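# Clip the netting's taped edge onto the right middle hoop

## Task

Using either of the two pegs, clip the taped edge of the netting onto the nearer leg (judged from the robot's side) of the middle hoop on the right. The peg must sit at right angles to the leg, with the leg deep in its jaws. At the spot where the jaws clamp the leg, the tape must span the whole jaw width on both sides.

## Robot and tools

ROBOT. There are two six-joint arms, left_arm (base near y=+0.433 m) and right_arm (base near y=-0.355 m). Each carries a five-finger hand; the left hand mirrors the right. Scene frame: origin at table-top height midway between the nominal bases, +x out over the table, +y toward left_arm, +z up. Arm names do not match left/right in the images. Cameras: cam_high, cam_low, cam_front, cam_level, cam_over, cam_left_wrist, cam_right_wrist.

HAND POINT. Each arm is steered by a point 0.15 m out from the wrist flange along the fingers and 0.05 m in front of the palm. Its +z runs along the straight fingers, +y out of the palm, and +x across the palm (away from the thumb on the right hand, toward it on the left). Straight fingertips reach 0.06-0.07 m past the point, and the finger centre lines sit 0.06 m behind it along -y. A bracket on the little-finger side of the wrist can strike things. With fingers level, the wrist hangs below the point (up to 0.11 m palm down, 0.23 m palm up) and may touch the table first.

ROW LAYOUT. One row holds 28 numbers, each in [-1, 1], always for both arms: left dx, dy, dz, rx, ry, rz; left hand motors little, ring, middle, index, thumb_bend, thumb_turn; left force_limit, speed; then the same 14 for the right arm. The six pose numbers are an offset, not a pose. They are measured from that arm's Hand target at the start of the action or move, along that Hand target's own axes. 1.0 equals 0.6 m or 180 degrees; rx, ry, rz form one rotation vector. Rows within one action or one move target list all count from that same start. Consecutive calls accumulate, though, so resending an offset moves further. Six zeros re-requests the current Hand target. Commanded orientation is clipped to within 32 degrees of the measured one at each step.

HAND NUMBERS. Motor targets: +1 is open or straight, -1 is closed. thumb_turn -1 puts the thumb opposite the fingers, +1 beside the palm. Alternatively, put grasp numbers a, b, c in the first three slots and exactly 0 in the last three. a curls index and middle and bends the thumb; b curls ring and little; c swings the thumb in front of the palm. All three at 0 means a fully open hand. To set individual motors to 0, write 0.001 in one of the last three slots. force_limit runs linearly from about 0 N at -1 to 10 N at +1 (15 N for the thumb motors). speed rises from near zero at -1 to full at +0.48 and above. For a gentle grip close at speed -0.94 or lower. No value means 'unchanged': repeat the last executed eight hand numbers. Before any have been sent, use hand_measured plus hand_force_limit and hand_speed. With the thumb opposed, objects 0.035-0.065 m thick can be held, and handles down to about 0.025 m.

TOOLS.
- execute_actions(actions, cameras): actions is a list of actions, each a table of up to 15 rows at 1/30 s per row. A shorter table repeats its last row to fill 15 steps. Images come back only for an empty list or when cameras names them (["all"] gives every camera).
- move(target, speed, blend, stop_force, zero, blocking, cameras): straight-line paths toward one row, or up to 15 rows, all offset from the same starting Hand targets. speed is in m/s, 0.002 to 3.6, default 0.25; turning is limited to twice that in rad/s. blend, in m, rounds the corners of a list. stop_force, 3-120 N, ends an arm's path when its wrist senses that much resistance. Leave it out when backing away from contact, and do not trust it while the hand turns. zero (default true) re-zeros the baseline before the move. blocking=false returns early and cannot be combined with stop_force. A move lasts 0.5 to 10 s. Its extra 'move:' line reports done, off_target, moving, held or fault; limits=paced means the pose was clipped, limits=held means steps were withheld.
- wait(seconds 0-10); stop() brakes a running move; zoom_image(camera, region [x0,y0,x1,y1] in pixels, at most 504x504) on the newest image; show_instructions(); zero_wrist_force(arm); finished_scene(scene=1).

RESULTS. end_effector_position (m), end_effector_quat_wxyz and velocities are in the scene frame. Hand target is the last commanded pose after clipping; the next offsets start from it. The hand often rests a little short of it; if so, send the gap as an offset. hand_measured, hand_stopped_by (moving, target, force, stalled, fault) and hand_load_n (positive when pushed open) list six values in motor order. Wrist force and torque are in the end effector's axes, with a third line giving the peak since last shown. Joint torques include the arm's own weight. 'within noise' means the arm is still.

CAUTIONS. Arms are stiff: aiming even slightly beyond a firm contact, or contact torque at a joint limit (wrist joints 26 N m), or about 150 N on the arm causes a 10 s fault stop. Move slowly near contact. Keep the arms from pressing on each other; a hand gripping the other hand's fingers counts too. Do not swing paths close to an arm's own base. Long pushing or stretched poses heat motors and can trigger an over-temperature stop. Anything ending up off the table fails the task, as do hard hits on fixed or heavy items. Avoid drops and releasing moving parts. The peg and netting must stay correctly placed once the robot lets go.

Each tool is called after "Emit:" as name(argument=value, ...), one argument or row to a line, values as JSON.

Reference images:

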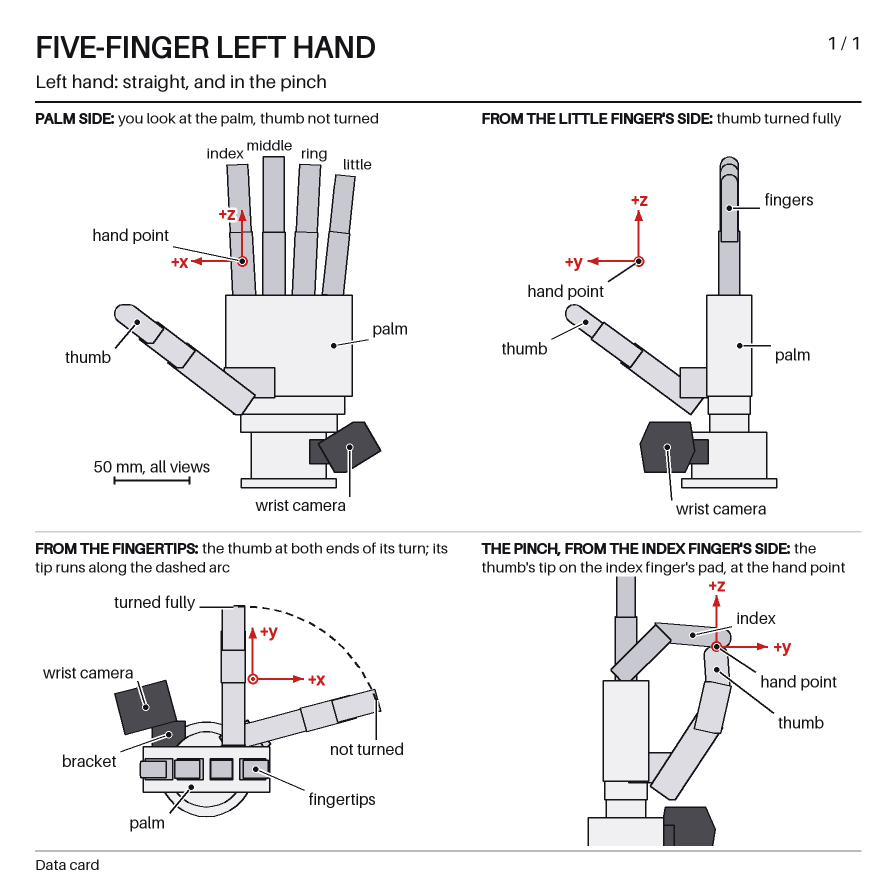

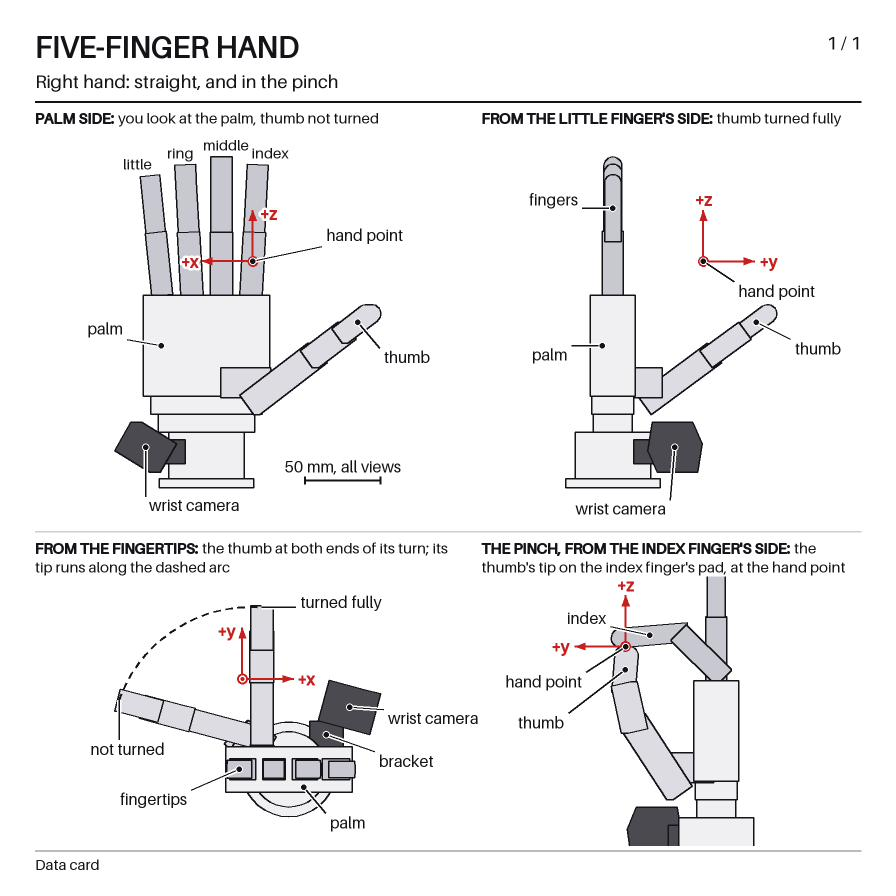

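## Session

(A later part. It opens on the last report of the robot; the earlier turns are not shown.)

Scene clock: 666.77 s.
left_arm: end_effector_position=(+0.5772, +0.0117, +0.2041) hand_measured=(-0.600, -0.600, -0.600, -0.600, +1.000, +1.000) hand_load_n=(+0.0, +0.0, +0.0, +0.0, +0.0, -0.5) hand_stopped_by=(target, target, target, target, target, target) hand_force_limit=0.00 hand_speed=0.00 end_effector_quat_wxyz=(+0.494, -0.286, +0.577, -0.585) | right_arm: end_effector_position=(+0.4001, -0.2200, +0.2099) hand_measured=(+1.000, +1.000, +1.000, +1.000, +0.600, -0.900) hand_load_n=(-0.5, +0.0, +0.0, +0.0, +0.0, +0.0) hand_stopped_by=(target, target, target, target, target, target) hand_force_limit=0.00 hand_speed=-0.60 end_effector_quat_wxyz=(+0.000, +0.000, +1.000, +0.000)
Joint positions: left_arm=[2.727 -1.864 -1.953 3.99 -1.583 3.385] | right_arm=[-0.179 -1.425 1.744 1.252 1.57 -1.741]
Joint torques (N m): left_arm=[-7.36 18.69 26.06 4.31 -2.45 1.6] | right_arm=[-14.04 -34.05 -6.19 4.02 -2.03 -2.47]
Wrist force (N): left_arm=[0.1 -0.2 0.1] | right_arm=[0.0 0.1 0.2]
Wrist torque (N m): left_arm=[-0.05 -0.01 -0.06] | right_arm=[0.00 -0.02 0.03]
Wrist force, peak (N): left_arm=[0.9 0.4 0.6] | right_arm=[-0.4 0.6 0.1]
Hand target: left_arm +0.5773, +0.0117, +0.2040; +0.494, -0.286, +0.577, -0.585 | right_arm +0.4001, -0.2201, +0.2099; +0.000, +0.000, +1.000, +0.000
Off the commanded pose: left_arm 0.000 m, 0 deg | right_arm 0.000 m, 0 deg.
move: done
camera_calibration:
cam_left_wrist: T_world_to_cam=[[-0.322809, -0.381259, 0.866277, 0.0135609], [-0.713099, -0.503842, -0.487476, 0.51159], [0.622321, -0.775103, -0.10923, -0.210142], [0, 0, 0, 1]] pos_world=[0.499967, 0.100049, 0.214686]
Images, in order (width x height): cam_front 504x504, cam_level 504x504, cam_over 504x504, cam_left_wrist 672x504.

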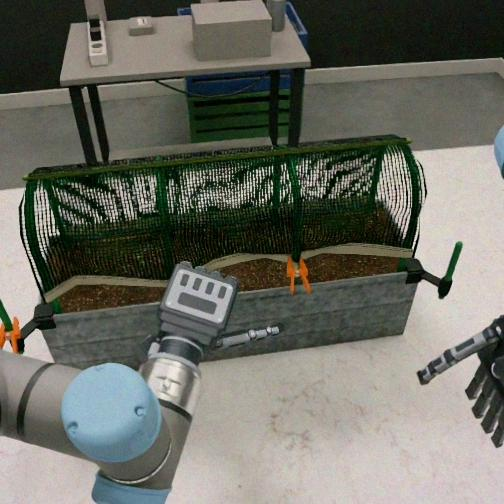

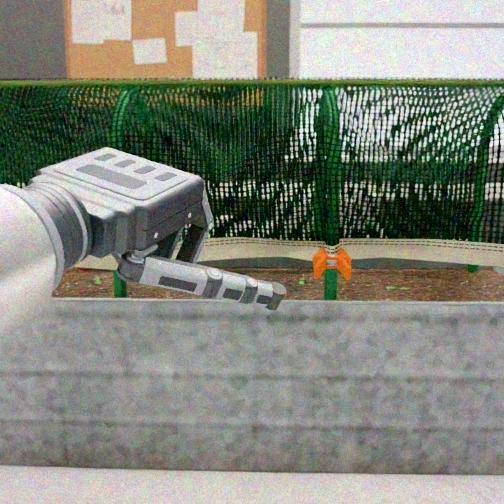

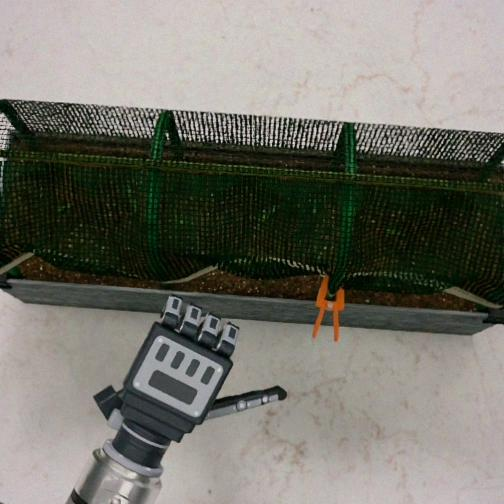

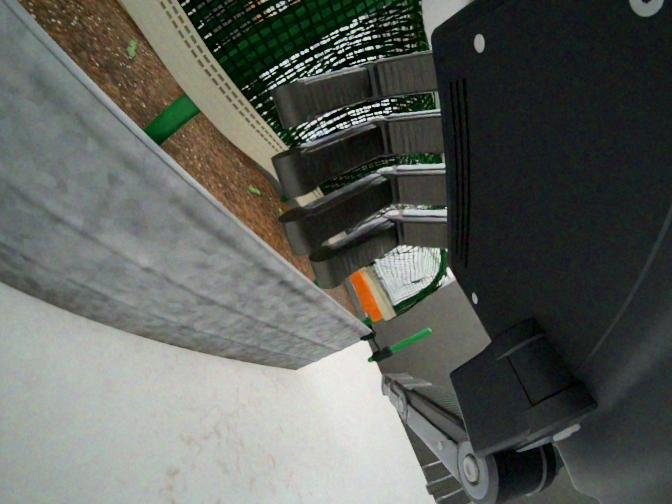

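Emit:
zoom_image(
  camera="cam_left_wrist",
  region=[330, 255, 410, 335],
)

Emit:
zoom_image(
  camera="cam_over",
  region=[300, 260, 360, 320],
)

Emit:
zoom_image(
  camera="cam_level",
  region=[305, 235, 355, 280],
)

Scaled by 6.300 from the camera's 672x504 image, which has a finer 960x720 frame.

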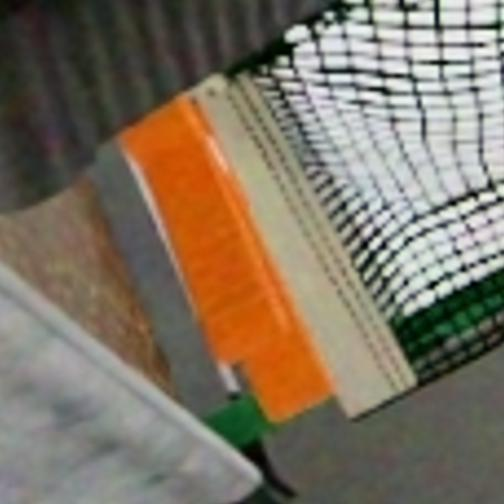

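Scaled by 8.400.

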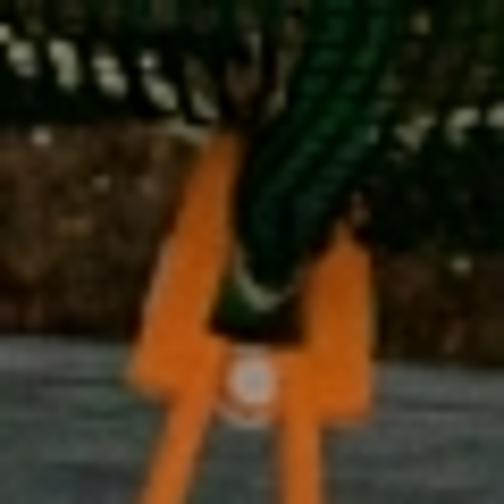

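Scaled by 10.080.

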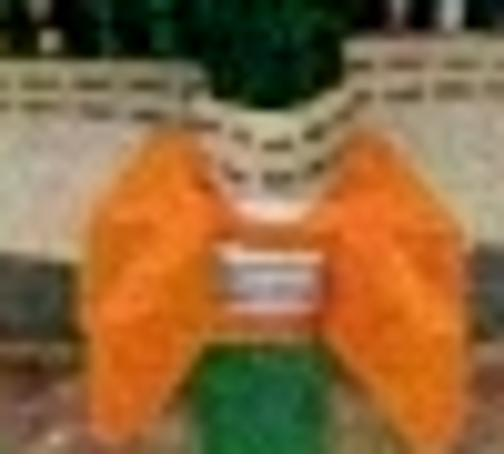

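Emit:
move(
  target=[
    [-0.1148,-0.0298,-0.1287,0,0,0, 1,1,1,1,1,1, 0,0, -0.1165,0.2635,0.0438,0,0,0, 1,1,1,1,0.05,-0.9, 0,-0.6],
    [-0.1148,-0.0298,-0.1287,0,0,0, 1,1,1,1,1,1, 0,0, -0.3182,0.2635,0.0438,0,0,0, 1,1,1,1,0.05,-0.9, 0,-0.6],
  ],
  speed=[0.2, 0.06],
  cameras=["cam_level","cam_left_wrist","cam_right_wrist"],
)

Emit:
zoom_image(
  camera="cam_left_wrist",
  region=[300, 220, 440, 360],
)

Emit:
zoom_image(
  camera="cam_right_wrist",
  region=[210, 180, 350, 330],
)

Scene clock: 710.93 s.
left_arm: end_effector_position=(+0.5271, +0.1017, +0.2240) hand_measured=(+1.000, +1.000, +1.000, +1.000, +1.000, +1.000) hand_load_n=(+0.0, +0.0, +0.0, +0.0, +0.0, -0.5) hand_stopped_by=(target, target, target, target, target, target) hand_force_limit=0.00 hand_speed=0.00 end_effector_quat_wxyz=(+0.494, -0.286, +0.577, -0.585) | right_arm: end_effector_position=(+0.5908, -0.0618, +0.1837) hand_measured=(+1.000, +1.000, +1.000, +1.000, +0.050, -0.900) hand_load_n=(-0.5, +0.0, +0.0, +0.0, +0.0, +0.0) hand_stopped_by=(target, target, target, target, target, target) hand_force_limit=0.00 hand_speed=-0.60 end_effector_quat_wxyz=(+0.000, +0.000, +1.000, +0.000)
Joint positions: left_arm=[2.9 -1.618 -2.191 3.984 -1.413 3.355] | right_arm=[0.168 -0.834 0.945 1.46 1.57 -1.394]
Joint torques (N m): left_arm=[7.26 29.19 8.45 -0.8 2.54 -1.44] | right_arm=[-14.03 -38.81 -26.95 4.04 2.32 -2.48]
Wrist force (N): left_arm=[0.2 0.3 -0.2] | right_arm=[-0.1 0.1 -0.1]
Wrist torque (N m): left_arm=[0.11 -0.02 0.02] | right_arm=[0.05 0.02 0.04]
Wrist force, peak (N): left_arm=[1.4 0.4 -0.7] | right_arm=[-0.2 0.9 0.4]
Hand target: left_arm +0.5271, +0.1017, +0.2240; +0.494, -0.286, +0.577, -0.585 | right_arm +0.5909, -0.0618, +0.1837; +0.000, +0.000, +1.000, +0.000
Off the commanded pose: left_arm 0.000 m, 0 deg | right_arm 0.000 m, 0 deg.
move: done
camera_calibration:
cam_left_wrist: T_world_to_cam=[[-0.322812, -0.3813, 0.866258, 0.0143836], [-0.713044, -0.503886, -0.487512, 0.530971], [0.622383, -0.775055, -0.109223, -0.107198], [0, 0, 0, 1]] pos_world=[0.449967, 0.189949, 0.234686]
cam_right_wrist: T_world_to_cam=[[-0.218486, 0.975272, -0.0332974, 0.204935], [0.818025, 0.20165, 0.538677, -0.57115], [0.532071, 0.0904553, -0.841854, -0.0363117], [0, 0, 0, 1]] pos_world=[0.531311, -0.0814103, 0.28392]
Images, in order (width x height): cam_level 504x504, cam_left_wrist 672x504, cam_right_wrist 672x504.

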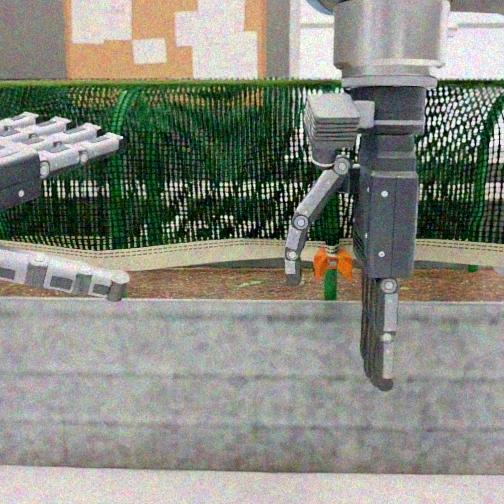

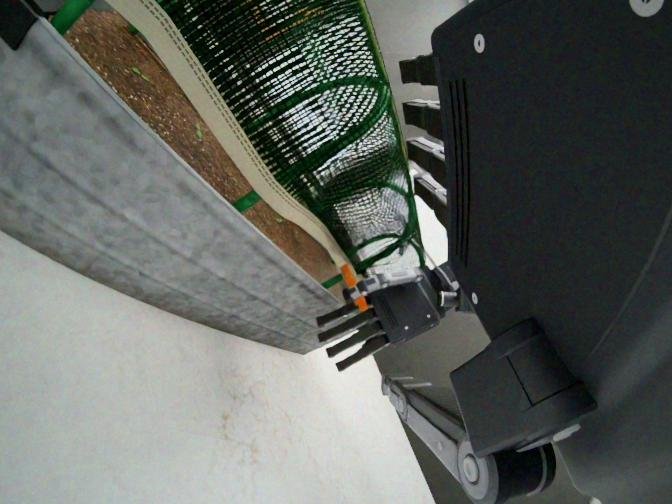

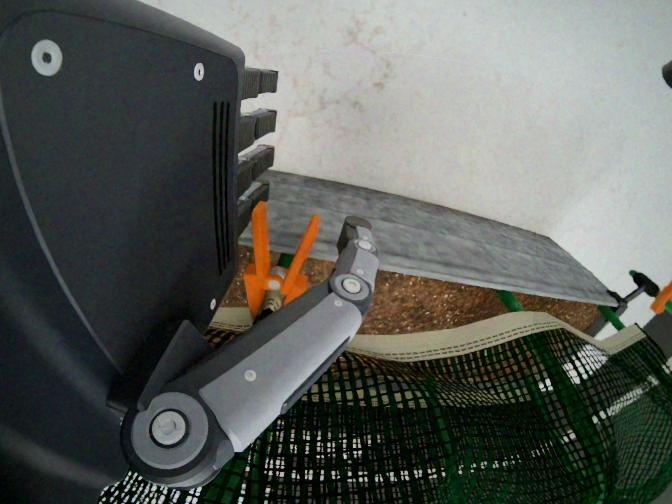

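Scaled by 3.600 from the camera's 672x504 image, which has a finer 960x720 frame.

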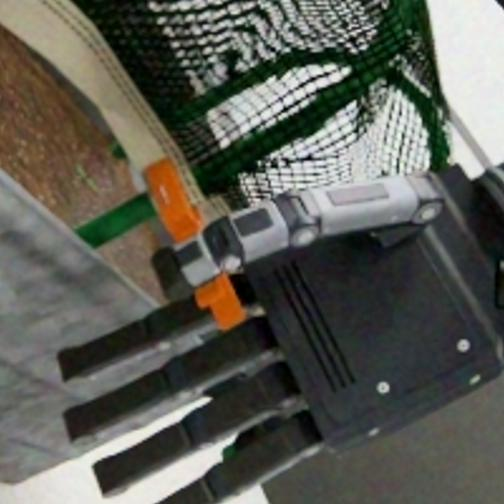

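Scaled by 3.360 from the camera's 672x504 image, which has a finer 960x720 frame.

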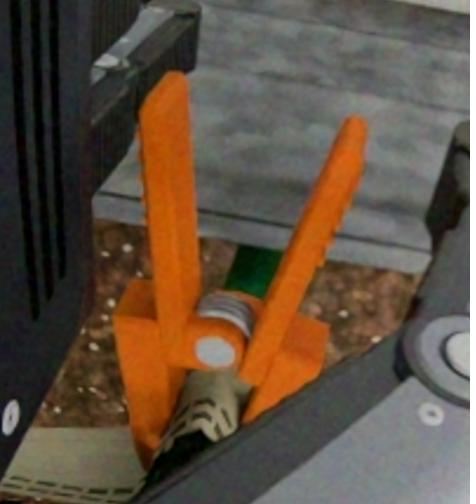

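Emit:
move(
  target=[0,0,0,0,0,0, 1,1,1,1,1,1, 0,0, 0,0.0083,0,0,0,0, 1,1,1,1,-0.6,-0.9, -0.75,-0.75],
  speed=0.02,
  cameras=["cam_right_wrist"],
)

Emit:
zoom_image(
  camera="cam_right_wrist",
  region=[200, 180, 350, 330],
)

Scene clock: 715.50 s.
left_arm: end_effector_position=(+0.5271, +0.1017, +0.2240) hand_measured=(+1.000, +1.000, +1.000, +1.000, +1.000, +1.000) hand_load_n=(-0.5, +0.0, +0.0, +0.0, +0.0, +0.0) hand_stopped_by=(target, target, target, target, target, target) hand_force_limit=0.00 hand_speed=0.00 end_effector_quat_wxyz=(+0.494, -0.286, +0.577, -0.585) | right_arm: end_effector_position=(+0.5909, -0.0568, +0.1837) hand_measured=(+1.000, +1.000, +1.000, +1.000, -0.412, -0.900) hand_load_n=(+0.0, +0.0, +0.0, +0.0, +2.0, +0.0) hand_stopped_by=(target, target, target, target, force, target) hand_force_limit=-0.75 hand_speed=-0.75 end_effector_quat_wxyz=(+0.000, +0.000, +1.000, +0.000)
Joint positions: left_arm=[2.9 -1.618 -2.191 3.984 -1.413 3.355] | right_arm=[0.177 -0.828 0.935 1.464 1.57 -1.385]
Joint torques (N m): left_arm=[7.13 29.28 8.48 -0.91 2.45 -1.38] | right_arm=[12.82 -39.5 -28.19 3.69 1.66 2.27]
Wrist force (N): left_arm=[0.4 0.1 0.0] | right_arm=[0.8 1.3 0.4]
Wrist torque (N m): left_arm=[0.07 -0.04 0.02] | right_arm=[0.05 -0.01 -0.01]
Wrist force, peak (N): left_arm=[0.7 0.1 -0.4] | right_arm=[0.7 1.7 0.3]
Hand target: left_arm +0.5271, +0.1017, +0.2240; +0.494, -0.286, +0.577, -0.585 | right_arm +0.5909, -0.0568, +0.1837; +0.000, +0.000, +1.000, +0.000
Off the commanded pose: left_arm 0.000 m, 0 deg | right_arm 0.000 m, 0 deg.
move: done
camera_calibration:
cam_right_wrist: T_world_to_cam=[[-0.218486, 0.975272, -0.0332974, 0.20008], [0.818025, 0.20165, 0.538677, -0.57224], [0.532071, 0.0904553, -0.841854, -0.0368172], [0, 0, 0, 1]] pos_world=[0.531411, -0.0764103, 0.28392]
Images, in order (width x height): cam_right_wrist 672x504.

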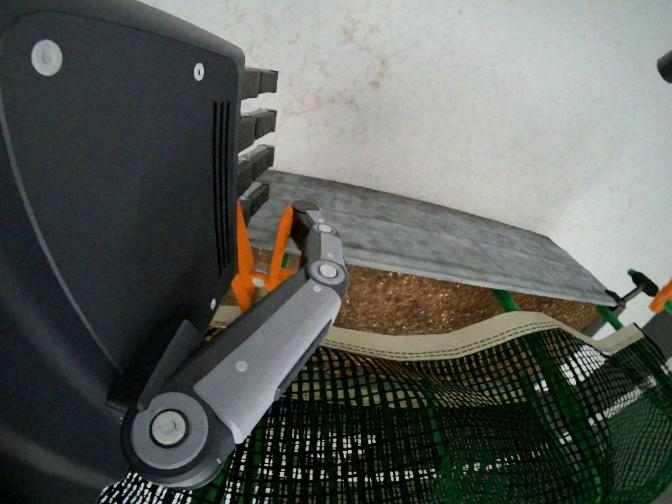

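Scaled by 3.360 from the camera's 672x504 image, which has a finer 960x720 frame.

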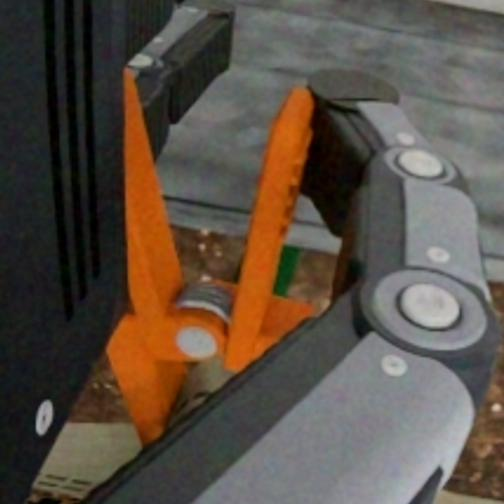

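Emit:
move(
  target=[0,0,0,0,0,0, 1,1,1,1,1,1, 0,0, 0,0.01,0,0,0,0, 1,1,1,1,-0.95,-0.9, 1,-0.85],
  speed=0.01,
  cameras=["cam_right_wrist","cam_level","cam_left_wrist"],
)

Emit:
zoom_image(
  camera="cam_right_wrist",
  region=[200, 180, 350, 330],
)

Emit:
zoom_image(
  camera="cam_left_wrist",
  region=[310, 230, 410, 330],
)

Scene clock: 721.43 s.
left_arm: end_effector_position=(+0.5271, +0.1017, +0.2240) hand_measured=(+1.000, +1.000, +1.000, +1.000, +1.000, +1.000) hand_load_n=(-0.5, -0.5, +0.0, +0.0, +0.0, +0.0) hand_stopped_by=(target, target, target, target, target, target) hand_force_limit=0.00 hand_speed=0.00 end_effector_quat_wxyz=(+0.494, -0.286, +0.577, -0.585) | right_arm: end_effector_position=(+0.5909, -0.0509, +0.1837) hand_measured=(+1.000, +1.000, +1.000, +1.000, -0.594, -0.900) hand_load_n=(+0.0, +0.0, +0.0, +0.0, +14.5, +1.5) hand_stopped_by=(target, target, target, target, force, target) hand_force_limit=1.00 hand_speed=-0.85 end_effector_quat_wxyz=(+0.000, +0.000, +1.000, +0.000)
Joint positions: left_arm=[2.9 -1.618 -2.191 3.984 -1.413 3.355] | right_arm=[0.187 -0.821 0.922 1.47 1.57 -1.375]
Joint torques (N m): left_arm=[7.04 29.57 8.31 -0.83 2.39 -1.52] | right_arm=[13.53 -39.94 -28.4 3.27 0.43 2.22]
Wrist force (N): left_arm=[0.6 0.2 -0.1] | right_arm=[2.3 0.0 0.4]
Wrist torque (N m): left_arm=[0.09 -0.07 0.04] | right_arm=[0.02 0.01 0.05]
Wrist force, peak (N): left_arm=[0.7 0.5 -0.3] | right_arm=[3.4 -0.7 0.4]
Hand target: left_arm +0.5271, +0.1017, +0.2240; +0.494, -0.286, +0.577, -0.585 | right_arm +0.5909, -0.0508, +0.1837; +0.000, +0.000, +1.000, +0.000
Off the commanded pose: left_arm 0.000 m, 0 deg | right_arm 0.000 m, 0 deg.
move: done
camera_calibration:
cam_left_wrist: T_world_to_cam=[[-0.322812, -0.3813, 0.866258, 0.0143836], [-0.713044, -0.503886, -0.487512, 0.530971], [0.622383, -0.775055, -0.109223, -0.107198], [0, 0, 0, 1]] pos_world=[0.449967, 0.189949, 0.234686]
cam_right_wrist: T_world_to_cam=[[-0.218486, 0.975272, -0.0332974, 0.194326], [0.818025, 0.20165, 0.538677, -0.57343], [0.532071, 0.0904553, -0.841854, -0.0373509], [0, 0, 0, 1]] pos_world=[0.531411, -0.0705103, 0.28392]
Images, in order (width x height): cam_level 504x504, cam_left_wrist 672x504, cam_right_wrist 672x504.

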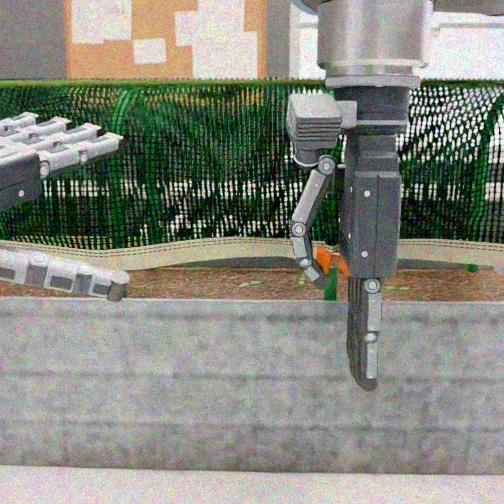

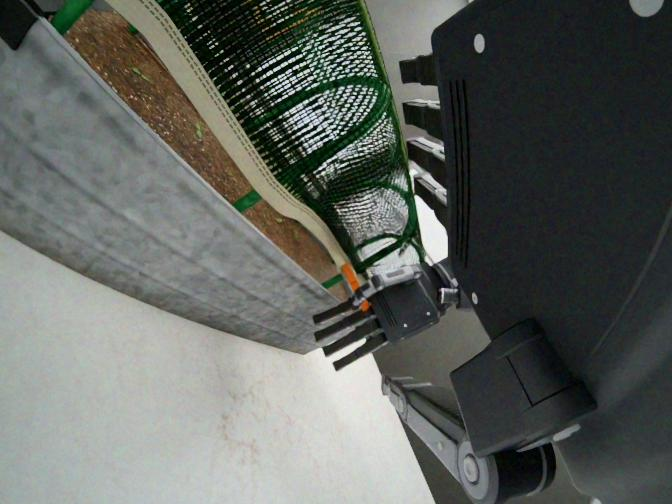

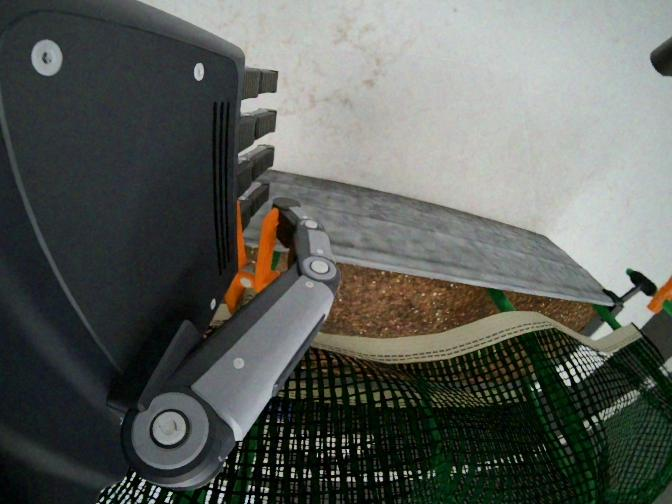

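Scaled by 3.360 from the camera's 672x504 image, which has a finer 960x720 frame.

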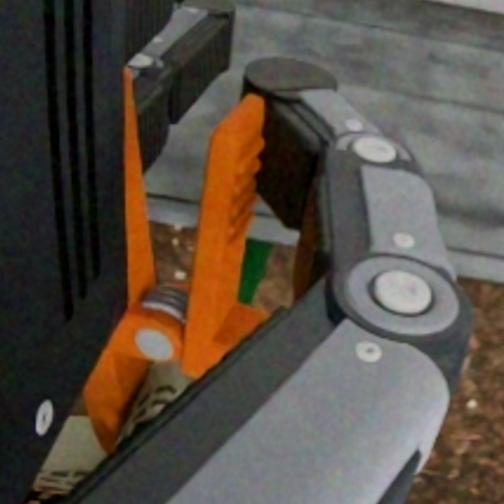

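Scaled by 5.040 from the camera's 672x504 image, which has a finer 960x720 frame.

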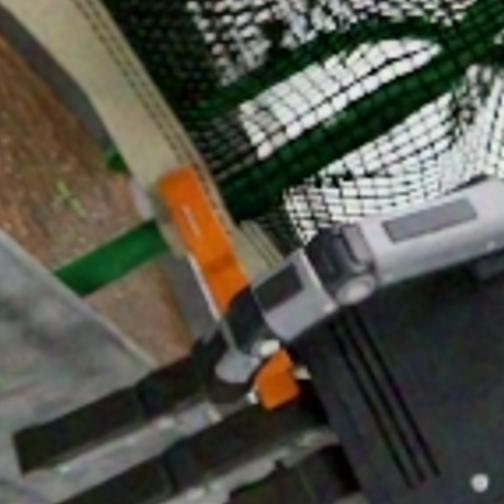

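Emit:
move(
  target=[
    [0,0,0,0,0,0, 1,1,1,1,1,1, 0,0, 0.0267,0,0,0,0,0, 1,1,1,1,-0.95,-0.9, 1,-0.85],
    [0,0,0,0,0,0, 1,1,1,1,1,1, 0,0, 0.0267,0,-0.0058,0,0,0, 1,1,1,1,-0.95,-0.9, 1,-0.85],
  ],
  speed=0.02,
  cameras=["cam_right_wrist","cam_level","cam_left_wrist"],
)

Emit:
zoom_image(
  camera="cam_right_wrist",
  region=[200, 180, 350, 330],
)

Emit:
zoom_image(
  camera="cam_left_wrist",
  region=[310, 230, 410, 330],
)

Emit:
zoom_image(
  camera="cam_level",
  region=[305, 230, 355, 280],
)

Scene clock: 733.93 s.
left_arm: end_effector_position=(+0.5271, +0.1017, +0.2240) hand_measured=(+1.000, +1.000, +1.000, +1.000, +1.000, +1.000) hand_load_n=(+0.0, +0.0, +0.0, +0.0, +0.0, +0.0) hand_stopped_by=(target, target, target, target, target, target) hand_force_limit=0.00 hand_speed=0.00 end_effector_quat_wxyz=(+0.494, -0.286, +0.577, -0.585) | right_arm: end_effector_position=(+0.5749, -0.0509, +0.1870) hand_measured=(+1.000, +1.000, +1.000, +1.000, -0.596, -0.900) hand_load_n=(-0.5, +0.0, +0.0, +0.0, +8.0, +2.0) hand_stopped_by=(target, target, target, target, force, target) hand_force_limit=1.00 hand_speed=-0.85 end_effector_quat_wxyz=(+0.000, +0.000, +1.000, +0.000)
Joint positions: left_arm=[2.9 -1.618 -2.191 3.984 -1.413 3.355] | right_arm=[0.192 -0.865 0.989 1.447 1.57 -1.369]
Joint torques (N m): left_arm=[7.2 29.29 8.19 -0.65 2.38 -1.25] | right_arm=[13.94 -57.09 -27.44 3.91 1.93 2.26]
Wrist force (N): left_arm=[0.4 0.2 0.0] | right_arm=[0.2 0.1 0.2]
Wrist torque (N m): left_arm=[0.07 -0.05 0.03] | right_arm=[0.03 -0.02 -0.04]
Wrist force, peak (N): left_arm=[0.4 0.5 -0.4] | right_arm=[3.3 0.4 -0.4]
Hand target: left_arm +0.5271, +0.1017, +0.2240; +0.494, -0.286, +0.577, -0.585 | right_arm +0.5749, -0.0508, +0.1872; +0.000, +0.000, +1.000, +0.000
Off the commanded pose: left_arm 0.000 m, 0 deg | right_arm 0.000 m, 0 deg.
move: done
camera_calibration:
cam_left_wrist: T_world_to_cam=[[-0.322812, -0.3813, 0.866258, 0.0143836], [-0.713044, -0.503886, -0.487512, 0.530971], [0.622383, -0.775055, -0.109223, -0.107198], [0, 0, 0, 1]] pos_world=[0.449967, 0.189949, 0.234686]
cam_right_wrist: T_world_to_cam=[[-0.218486, 0.975272, -0.0332974, 0.190944], [0.818025, 0.20165, 0.538677, -0.562173], [0.532071, 0.0904553, -0.841854, -0.0259754], [0, 0, 0, 1]] pos_world=[0.515411, -0.0705103, 0.28732]
Images, in order (width x height): cam_level 504x504, cam_left_wrist 672x504, cam_right_wrist 672x504.

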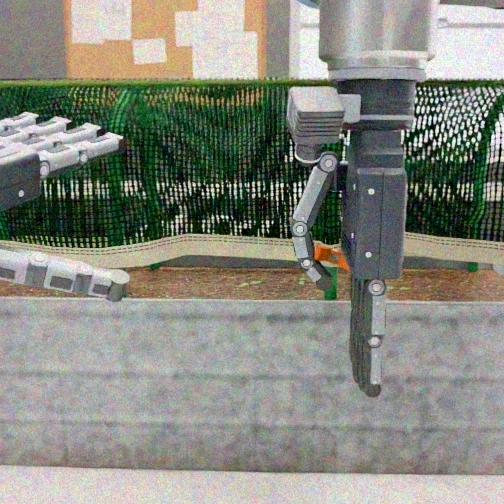

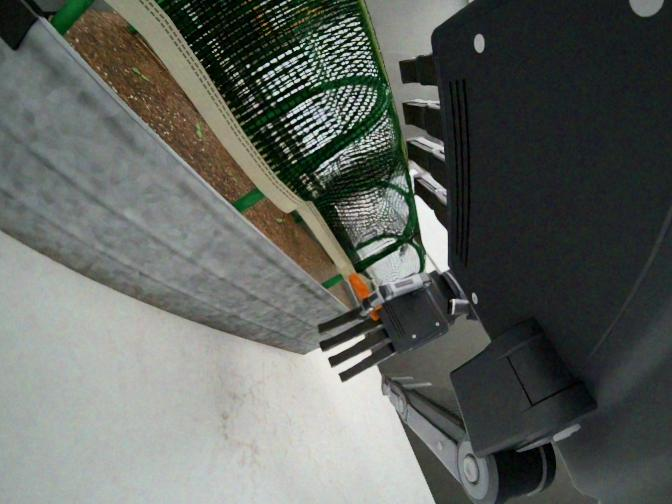

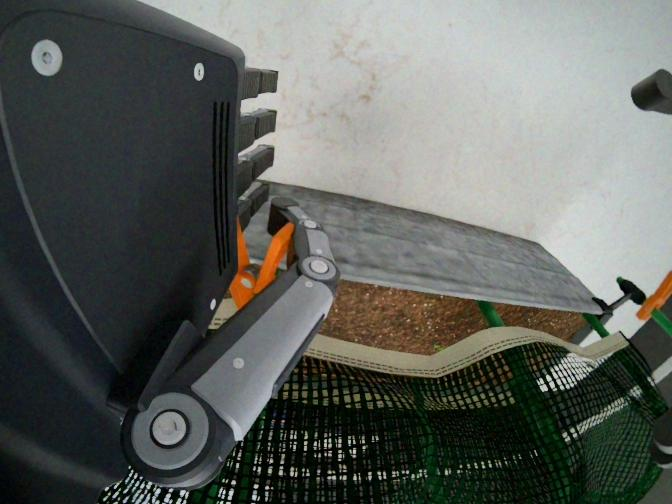

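Scaled by 3.360 from the camera's 672x504 image, which has a finer 960x720 frame.

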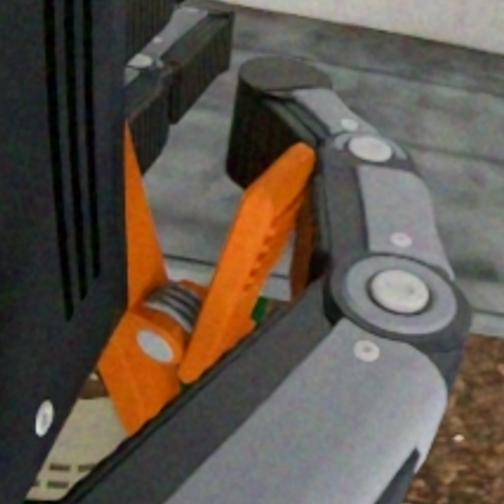

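Scaled by 5.040 from the camera's 672x504 image, which has a finer 960x720 frame.

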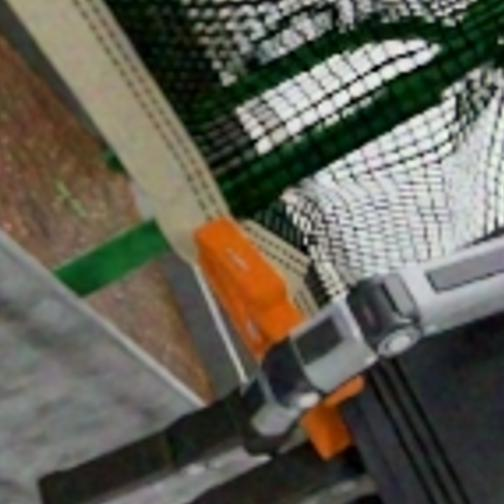

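Scaled by 10.080.

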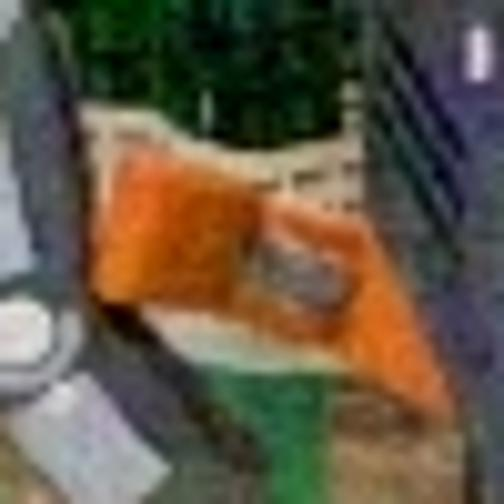

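Emit:
move(
  target=[0,0,0,0,0,0, 1,1,1,1,1,1, 0,0, 0,0,0.0055,0,0,0, 1,1,1,1,-0.95,-0.9, 1,-0.85],
  speed=0.01,
  cameras=["cam_right_wrist","cam_level","cam_left_wrist"],
)

Emit:
zoom_image(
  camera="cam_right_wrist",
  region=[200, 180, 350, 330],
)

Emit:
zoom_image(
  camera="cam_level",
  region=[305, 230, 355, 280],
)

Scene clock: 742.03 s.
left_arm: end_effector_position=(+0.5271, +0.1017, +0.2240) hand_measured=(+1.000, +1.000, +1.000, +1.000, +1.000, +1.000) hand_load_n=(+0.0, +0.0, +0.0, +0.0, -0.5, -0.5) hand_stopped_by=(target, target, target, target, target, target) hand_force_limit=0.00 hand_speed=0.00 end_effector_quat_wxyz=(+0.494, -0.286, +0.577, -0.585) | right_arm: end_effector_position=(+0.5749, -0.0508, +0.1840) hand_measured=(+1.000, +1.000, +1.000, +1.000, -0.596, -0.900) hand_load_n=(+0.0, +0.0, +0.0, +0.0, +8.0, +2.0) hand_stopped_by=(target, target, target, target, force, target) hand_force_limit=1.00 hand_speed=-0.85 end_effector_quat_wxyz=(+0.000, +0.000, +1.000, +0.000)
Joint positions: left_arm=[2.9 -1.618 -2.191 3.984 -1.413 3.355] | right_arm=[0.192 -0.864 0.995 1.44 1.57 -1.369]
Joint torques (N m): left_arm=[6.58 29.4 7.7 -0.73 2.32 -1.37] | right_arm=[13.67 -38.11 -6.94 0.99 0.48 2.12]
Wrist force (N): left_arm=[0.3 0.3 -0.2] | right_arm=[0.1 0.0 -0.2]
Wrist torque (N m): left_arm=[0.11 -0.03 0.02] | right_arm=[0.03 0.00 -0.05]
Wrist force, peak (N): left_arm=[0.8 0.3 -0.1] | right_arm=[-0.3 0.3 0.3]
Hand target: left_arm +0.5271, +0.1017, +0.2240; +0.494, -0.286, +0.577, -0.585 | right_arm +0.5749, -0.0508, +0.1839; +0.000, +0.000, +1.000, +0.000
Off the commanded pose: left_arm 0.000 m, 0 deg | right_arm 0.000 m, 0 deg.
move: done
camera_calibration:
cam_left_wrist: T_world_to_cam=[[-0.322812, -0.3813, 0.866258, 0.0143836], [-0.713044, -0.503886, -0.487512, 0.530971], [0.622383, -0.775055, -0.109223, -0.107198], [0, 0, 0, 1]] pos_world=[0.449967, 0.189949, 0.234686]
cam_right_wrist: T_world_to_cam=[[-0.218486, 0.975272, -0.0332974, 0.190844], [0.818025, 0.20165, 0.538677, -0.560557], [0.532071, 0.0904553, -0.841854, -0.028501], [0, 0, 0, 1]] pos_world=[0.515411, -0.0705103, 0.28432]
Images, in order (width x height): cam_level 504x504, cam_left_wrist 672x504, cam_right_wrist 672x504.

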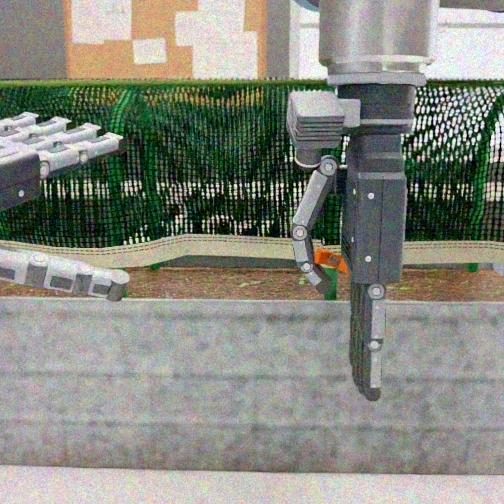

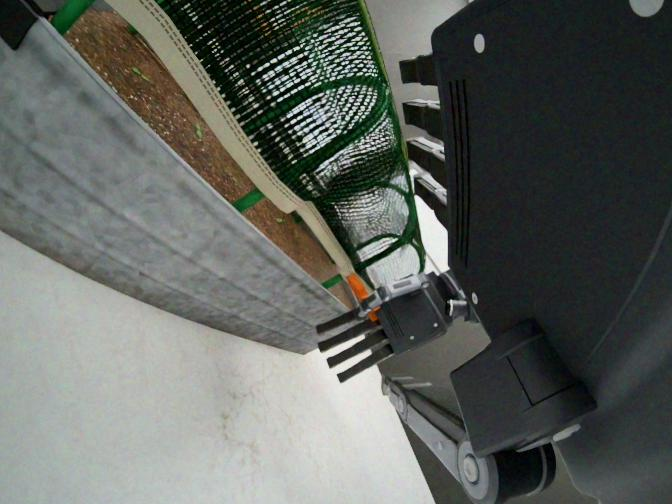

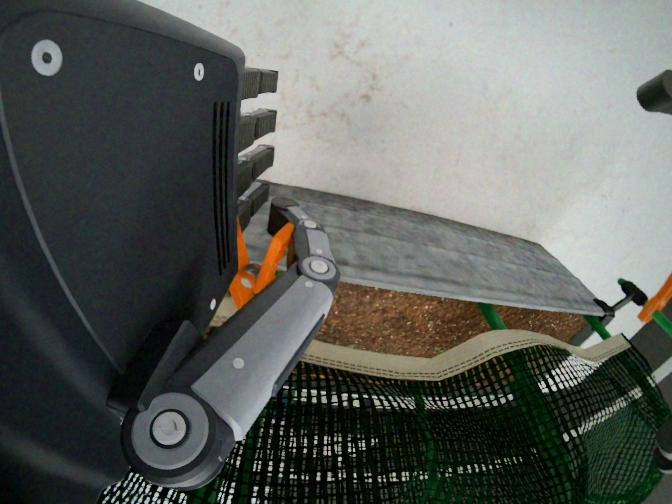

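Scaled by 3.360 from the camera's 672x504 image, which has a finer 960x720 frame.

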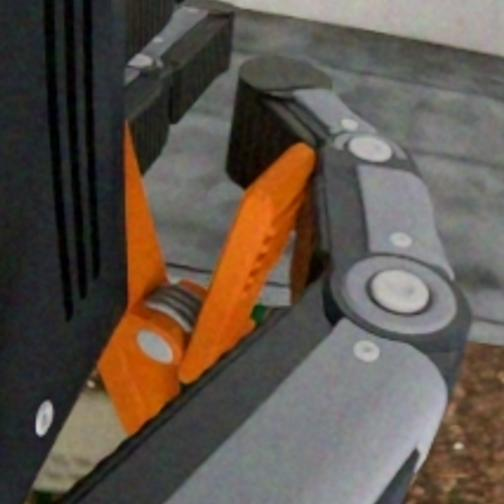

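Scaled by 10.080.

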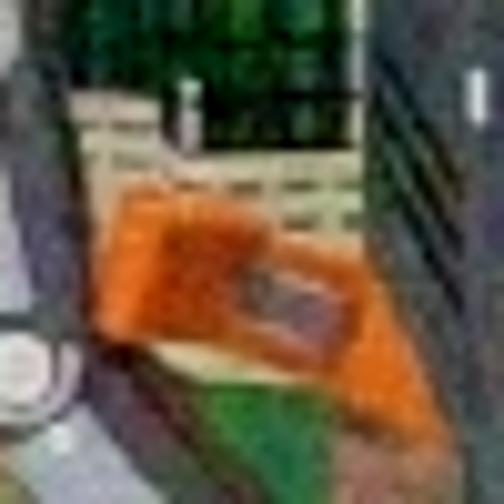

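Emit:
move(
  target=[0,0,0,0,0,0, 1,1,1,1,1,1, 0,0, 0.05,0,0,0,0,0, 1,1,1,1,-0.95,-0.9, 1,-0.85],
  speed=0.04,
  cameras=["cam_right_wrist","cam_level","cam_left_wrist"],
)

Emit:
zoom_image(
  camera="cam_right_wrist",
  region=[200, 180, 350, 330],
)

Emit:
zoom_image(
  camera="cam_level",
  region=[305, 230, 355, 280],
)

Emit:
zoom_image(
  camera="cam_left_wrist",
  region=[310, 230, 410, 330],
)

Scene clock: 766.43 s.
left_arm: end_effector_position=(+0.5271, +0.1017, +0.2240) hand_measured=(+1.000, +1.000, +1.000, +1.000, +1.000, +1.000) hand_load_n=(+0.0, -0.5, +0.0, +0.0, +0.5, +0.0) hand_stopped_by=(target, target, target, target, target, target) hand_force_limit=0.00 hand_speed=0.00 end_effector_quat_wxyz=(+0.494, -0.286, +0.577, -0.585) | right_arm: end_effector_position=(+0.5450, -0.0509, +0.1839) hand_measured=(+1.000, +1.000, +1.000, +1.000, -0.596, -0.900) hand_load_n=(+0.0, +0.0, +0.0, +0.0, +8.5, +2.0) hand_stopped_by=(target, target, target, target, force, target) hand_force_limit=1.00 hand_speed=-0.85 end_effector_quat_wxyz=(+0.000, +0.000, +1.000, +0.000)
Joint positions: left_arm=[2.9 -1.618 -2.191 3.984 -1.413 3.355] | right_arm=[0.203 -0.938 1.12 1.389 1.57 -1.358]
Joint torques (N m): left_arm=[7.98 29.4 7.77 -0.51 2.29 -1.45] | right_arm=[13.45 -55.37 -6.22 0.93 -1.14 2.19]
Wrist force (N): left_arm=[0.4 0.2 -0.3] | right_arm=[0.2 -0.2 0.3]
Wrist torque (N m): left_arm=[0.10 -0.06 0.03] | right_arm=[-0.04 -0.03 -0.06]
Wrist force, peak (N): left_arm=[0.8 0.3 -0.1] | right_arm=[0.3 -0.1 0.4]
Hand target: left_arm +0.5271, +0.1017, +0.2240; +0.494, -0.286, +0.577, -0.585 | right_arm +0.5449, -0.0509, +0.1839; +0.000, +0.000, +1.000, +0.000
Off the commanded pose: left_arm 0.000 m, 0 deg | right_arm 0.000 m, 0 deg.
move: done
camera_calibration:
cam_left_wrist: T_world_to_cam=[[-0.322812, -0.3813, 0.866258, 0.0143836], [-0.713044, -0.503886, -0.487512, 0.530971], [0.622383, -0.775055, -0.109223, -0.107198], [0, 0, 0, 1]] pos_world=[0.449967, 0.189949, 0.234686]
cam_right_wrist: T_world_to_cam=[[-0.218514, 0.975261, -0.0334323, 0.184334], [0.818014, 0.201747, 0.538657, -0.535891], [0.532076, 0.0903561, -0.841861, -0.0127143], [0, 0, 0, 1]] pos_world=[0.485411, -0.07051, 0.284121]
Images, in order (width x height): cam_level 504x504, cam_left_wrist 672x504, cam_right_wrist 672x504.

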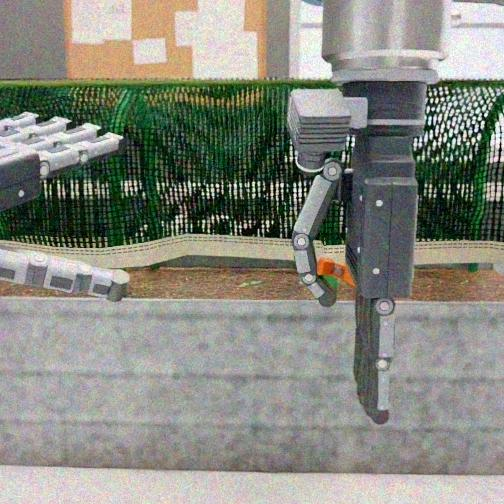

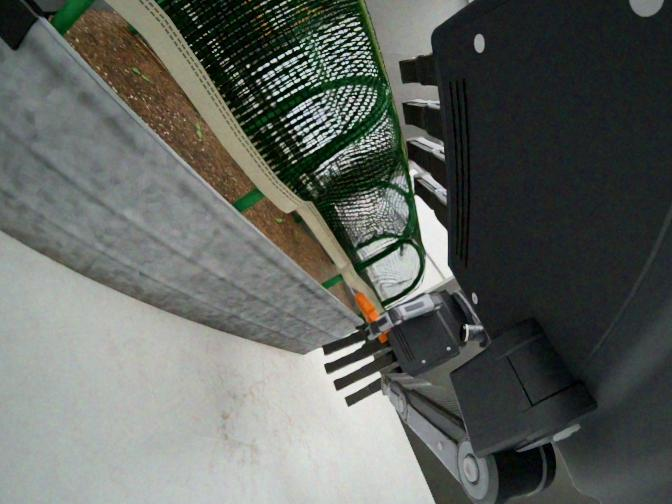

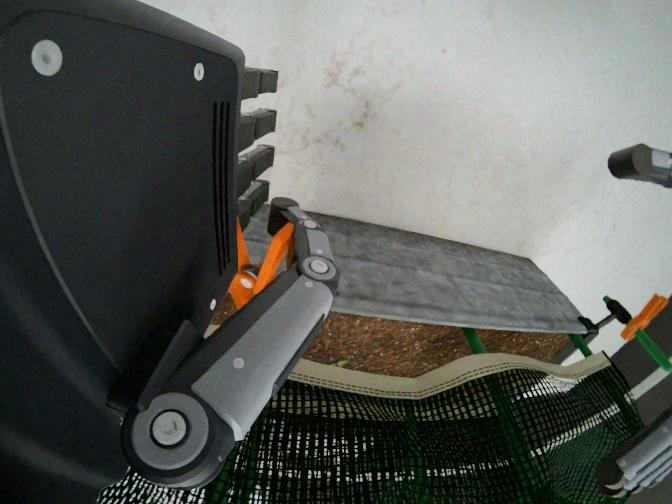

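Scaled by 3.360 from the camera's 672x504 image, which has a finer 960x720 frame.

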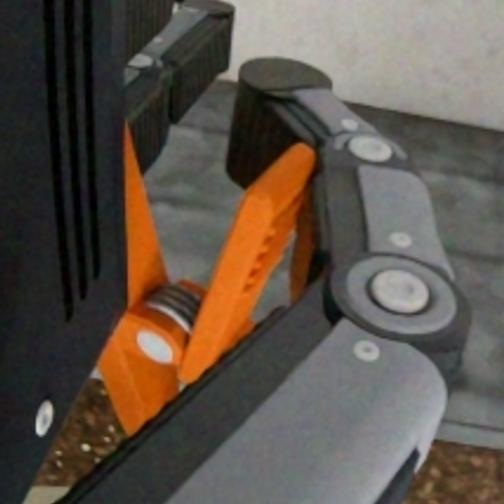

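Scaled by 10.080.

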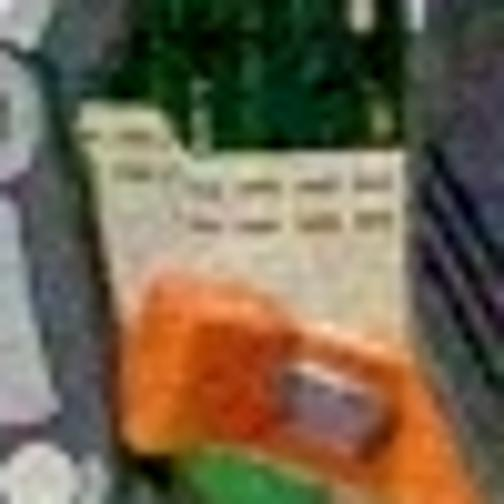

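Scaled by 5.040 from the camera's 672x504 image, which has a finer 960x720 frame.

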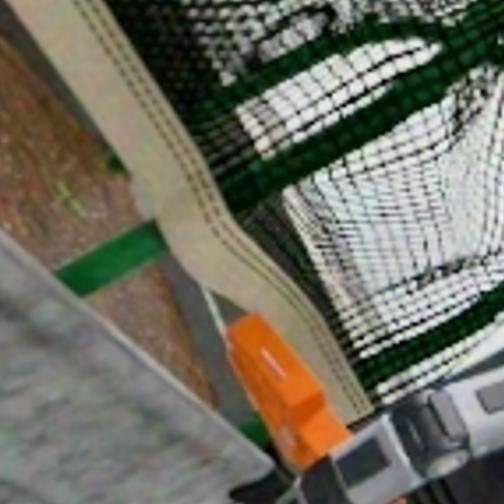

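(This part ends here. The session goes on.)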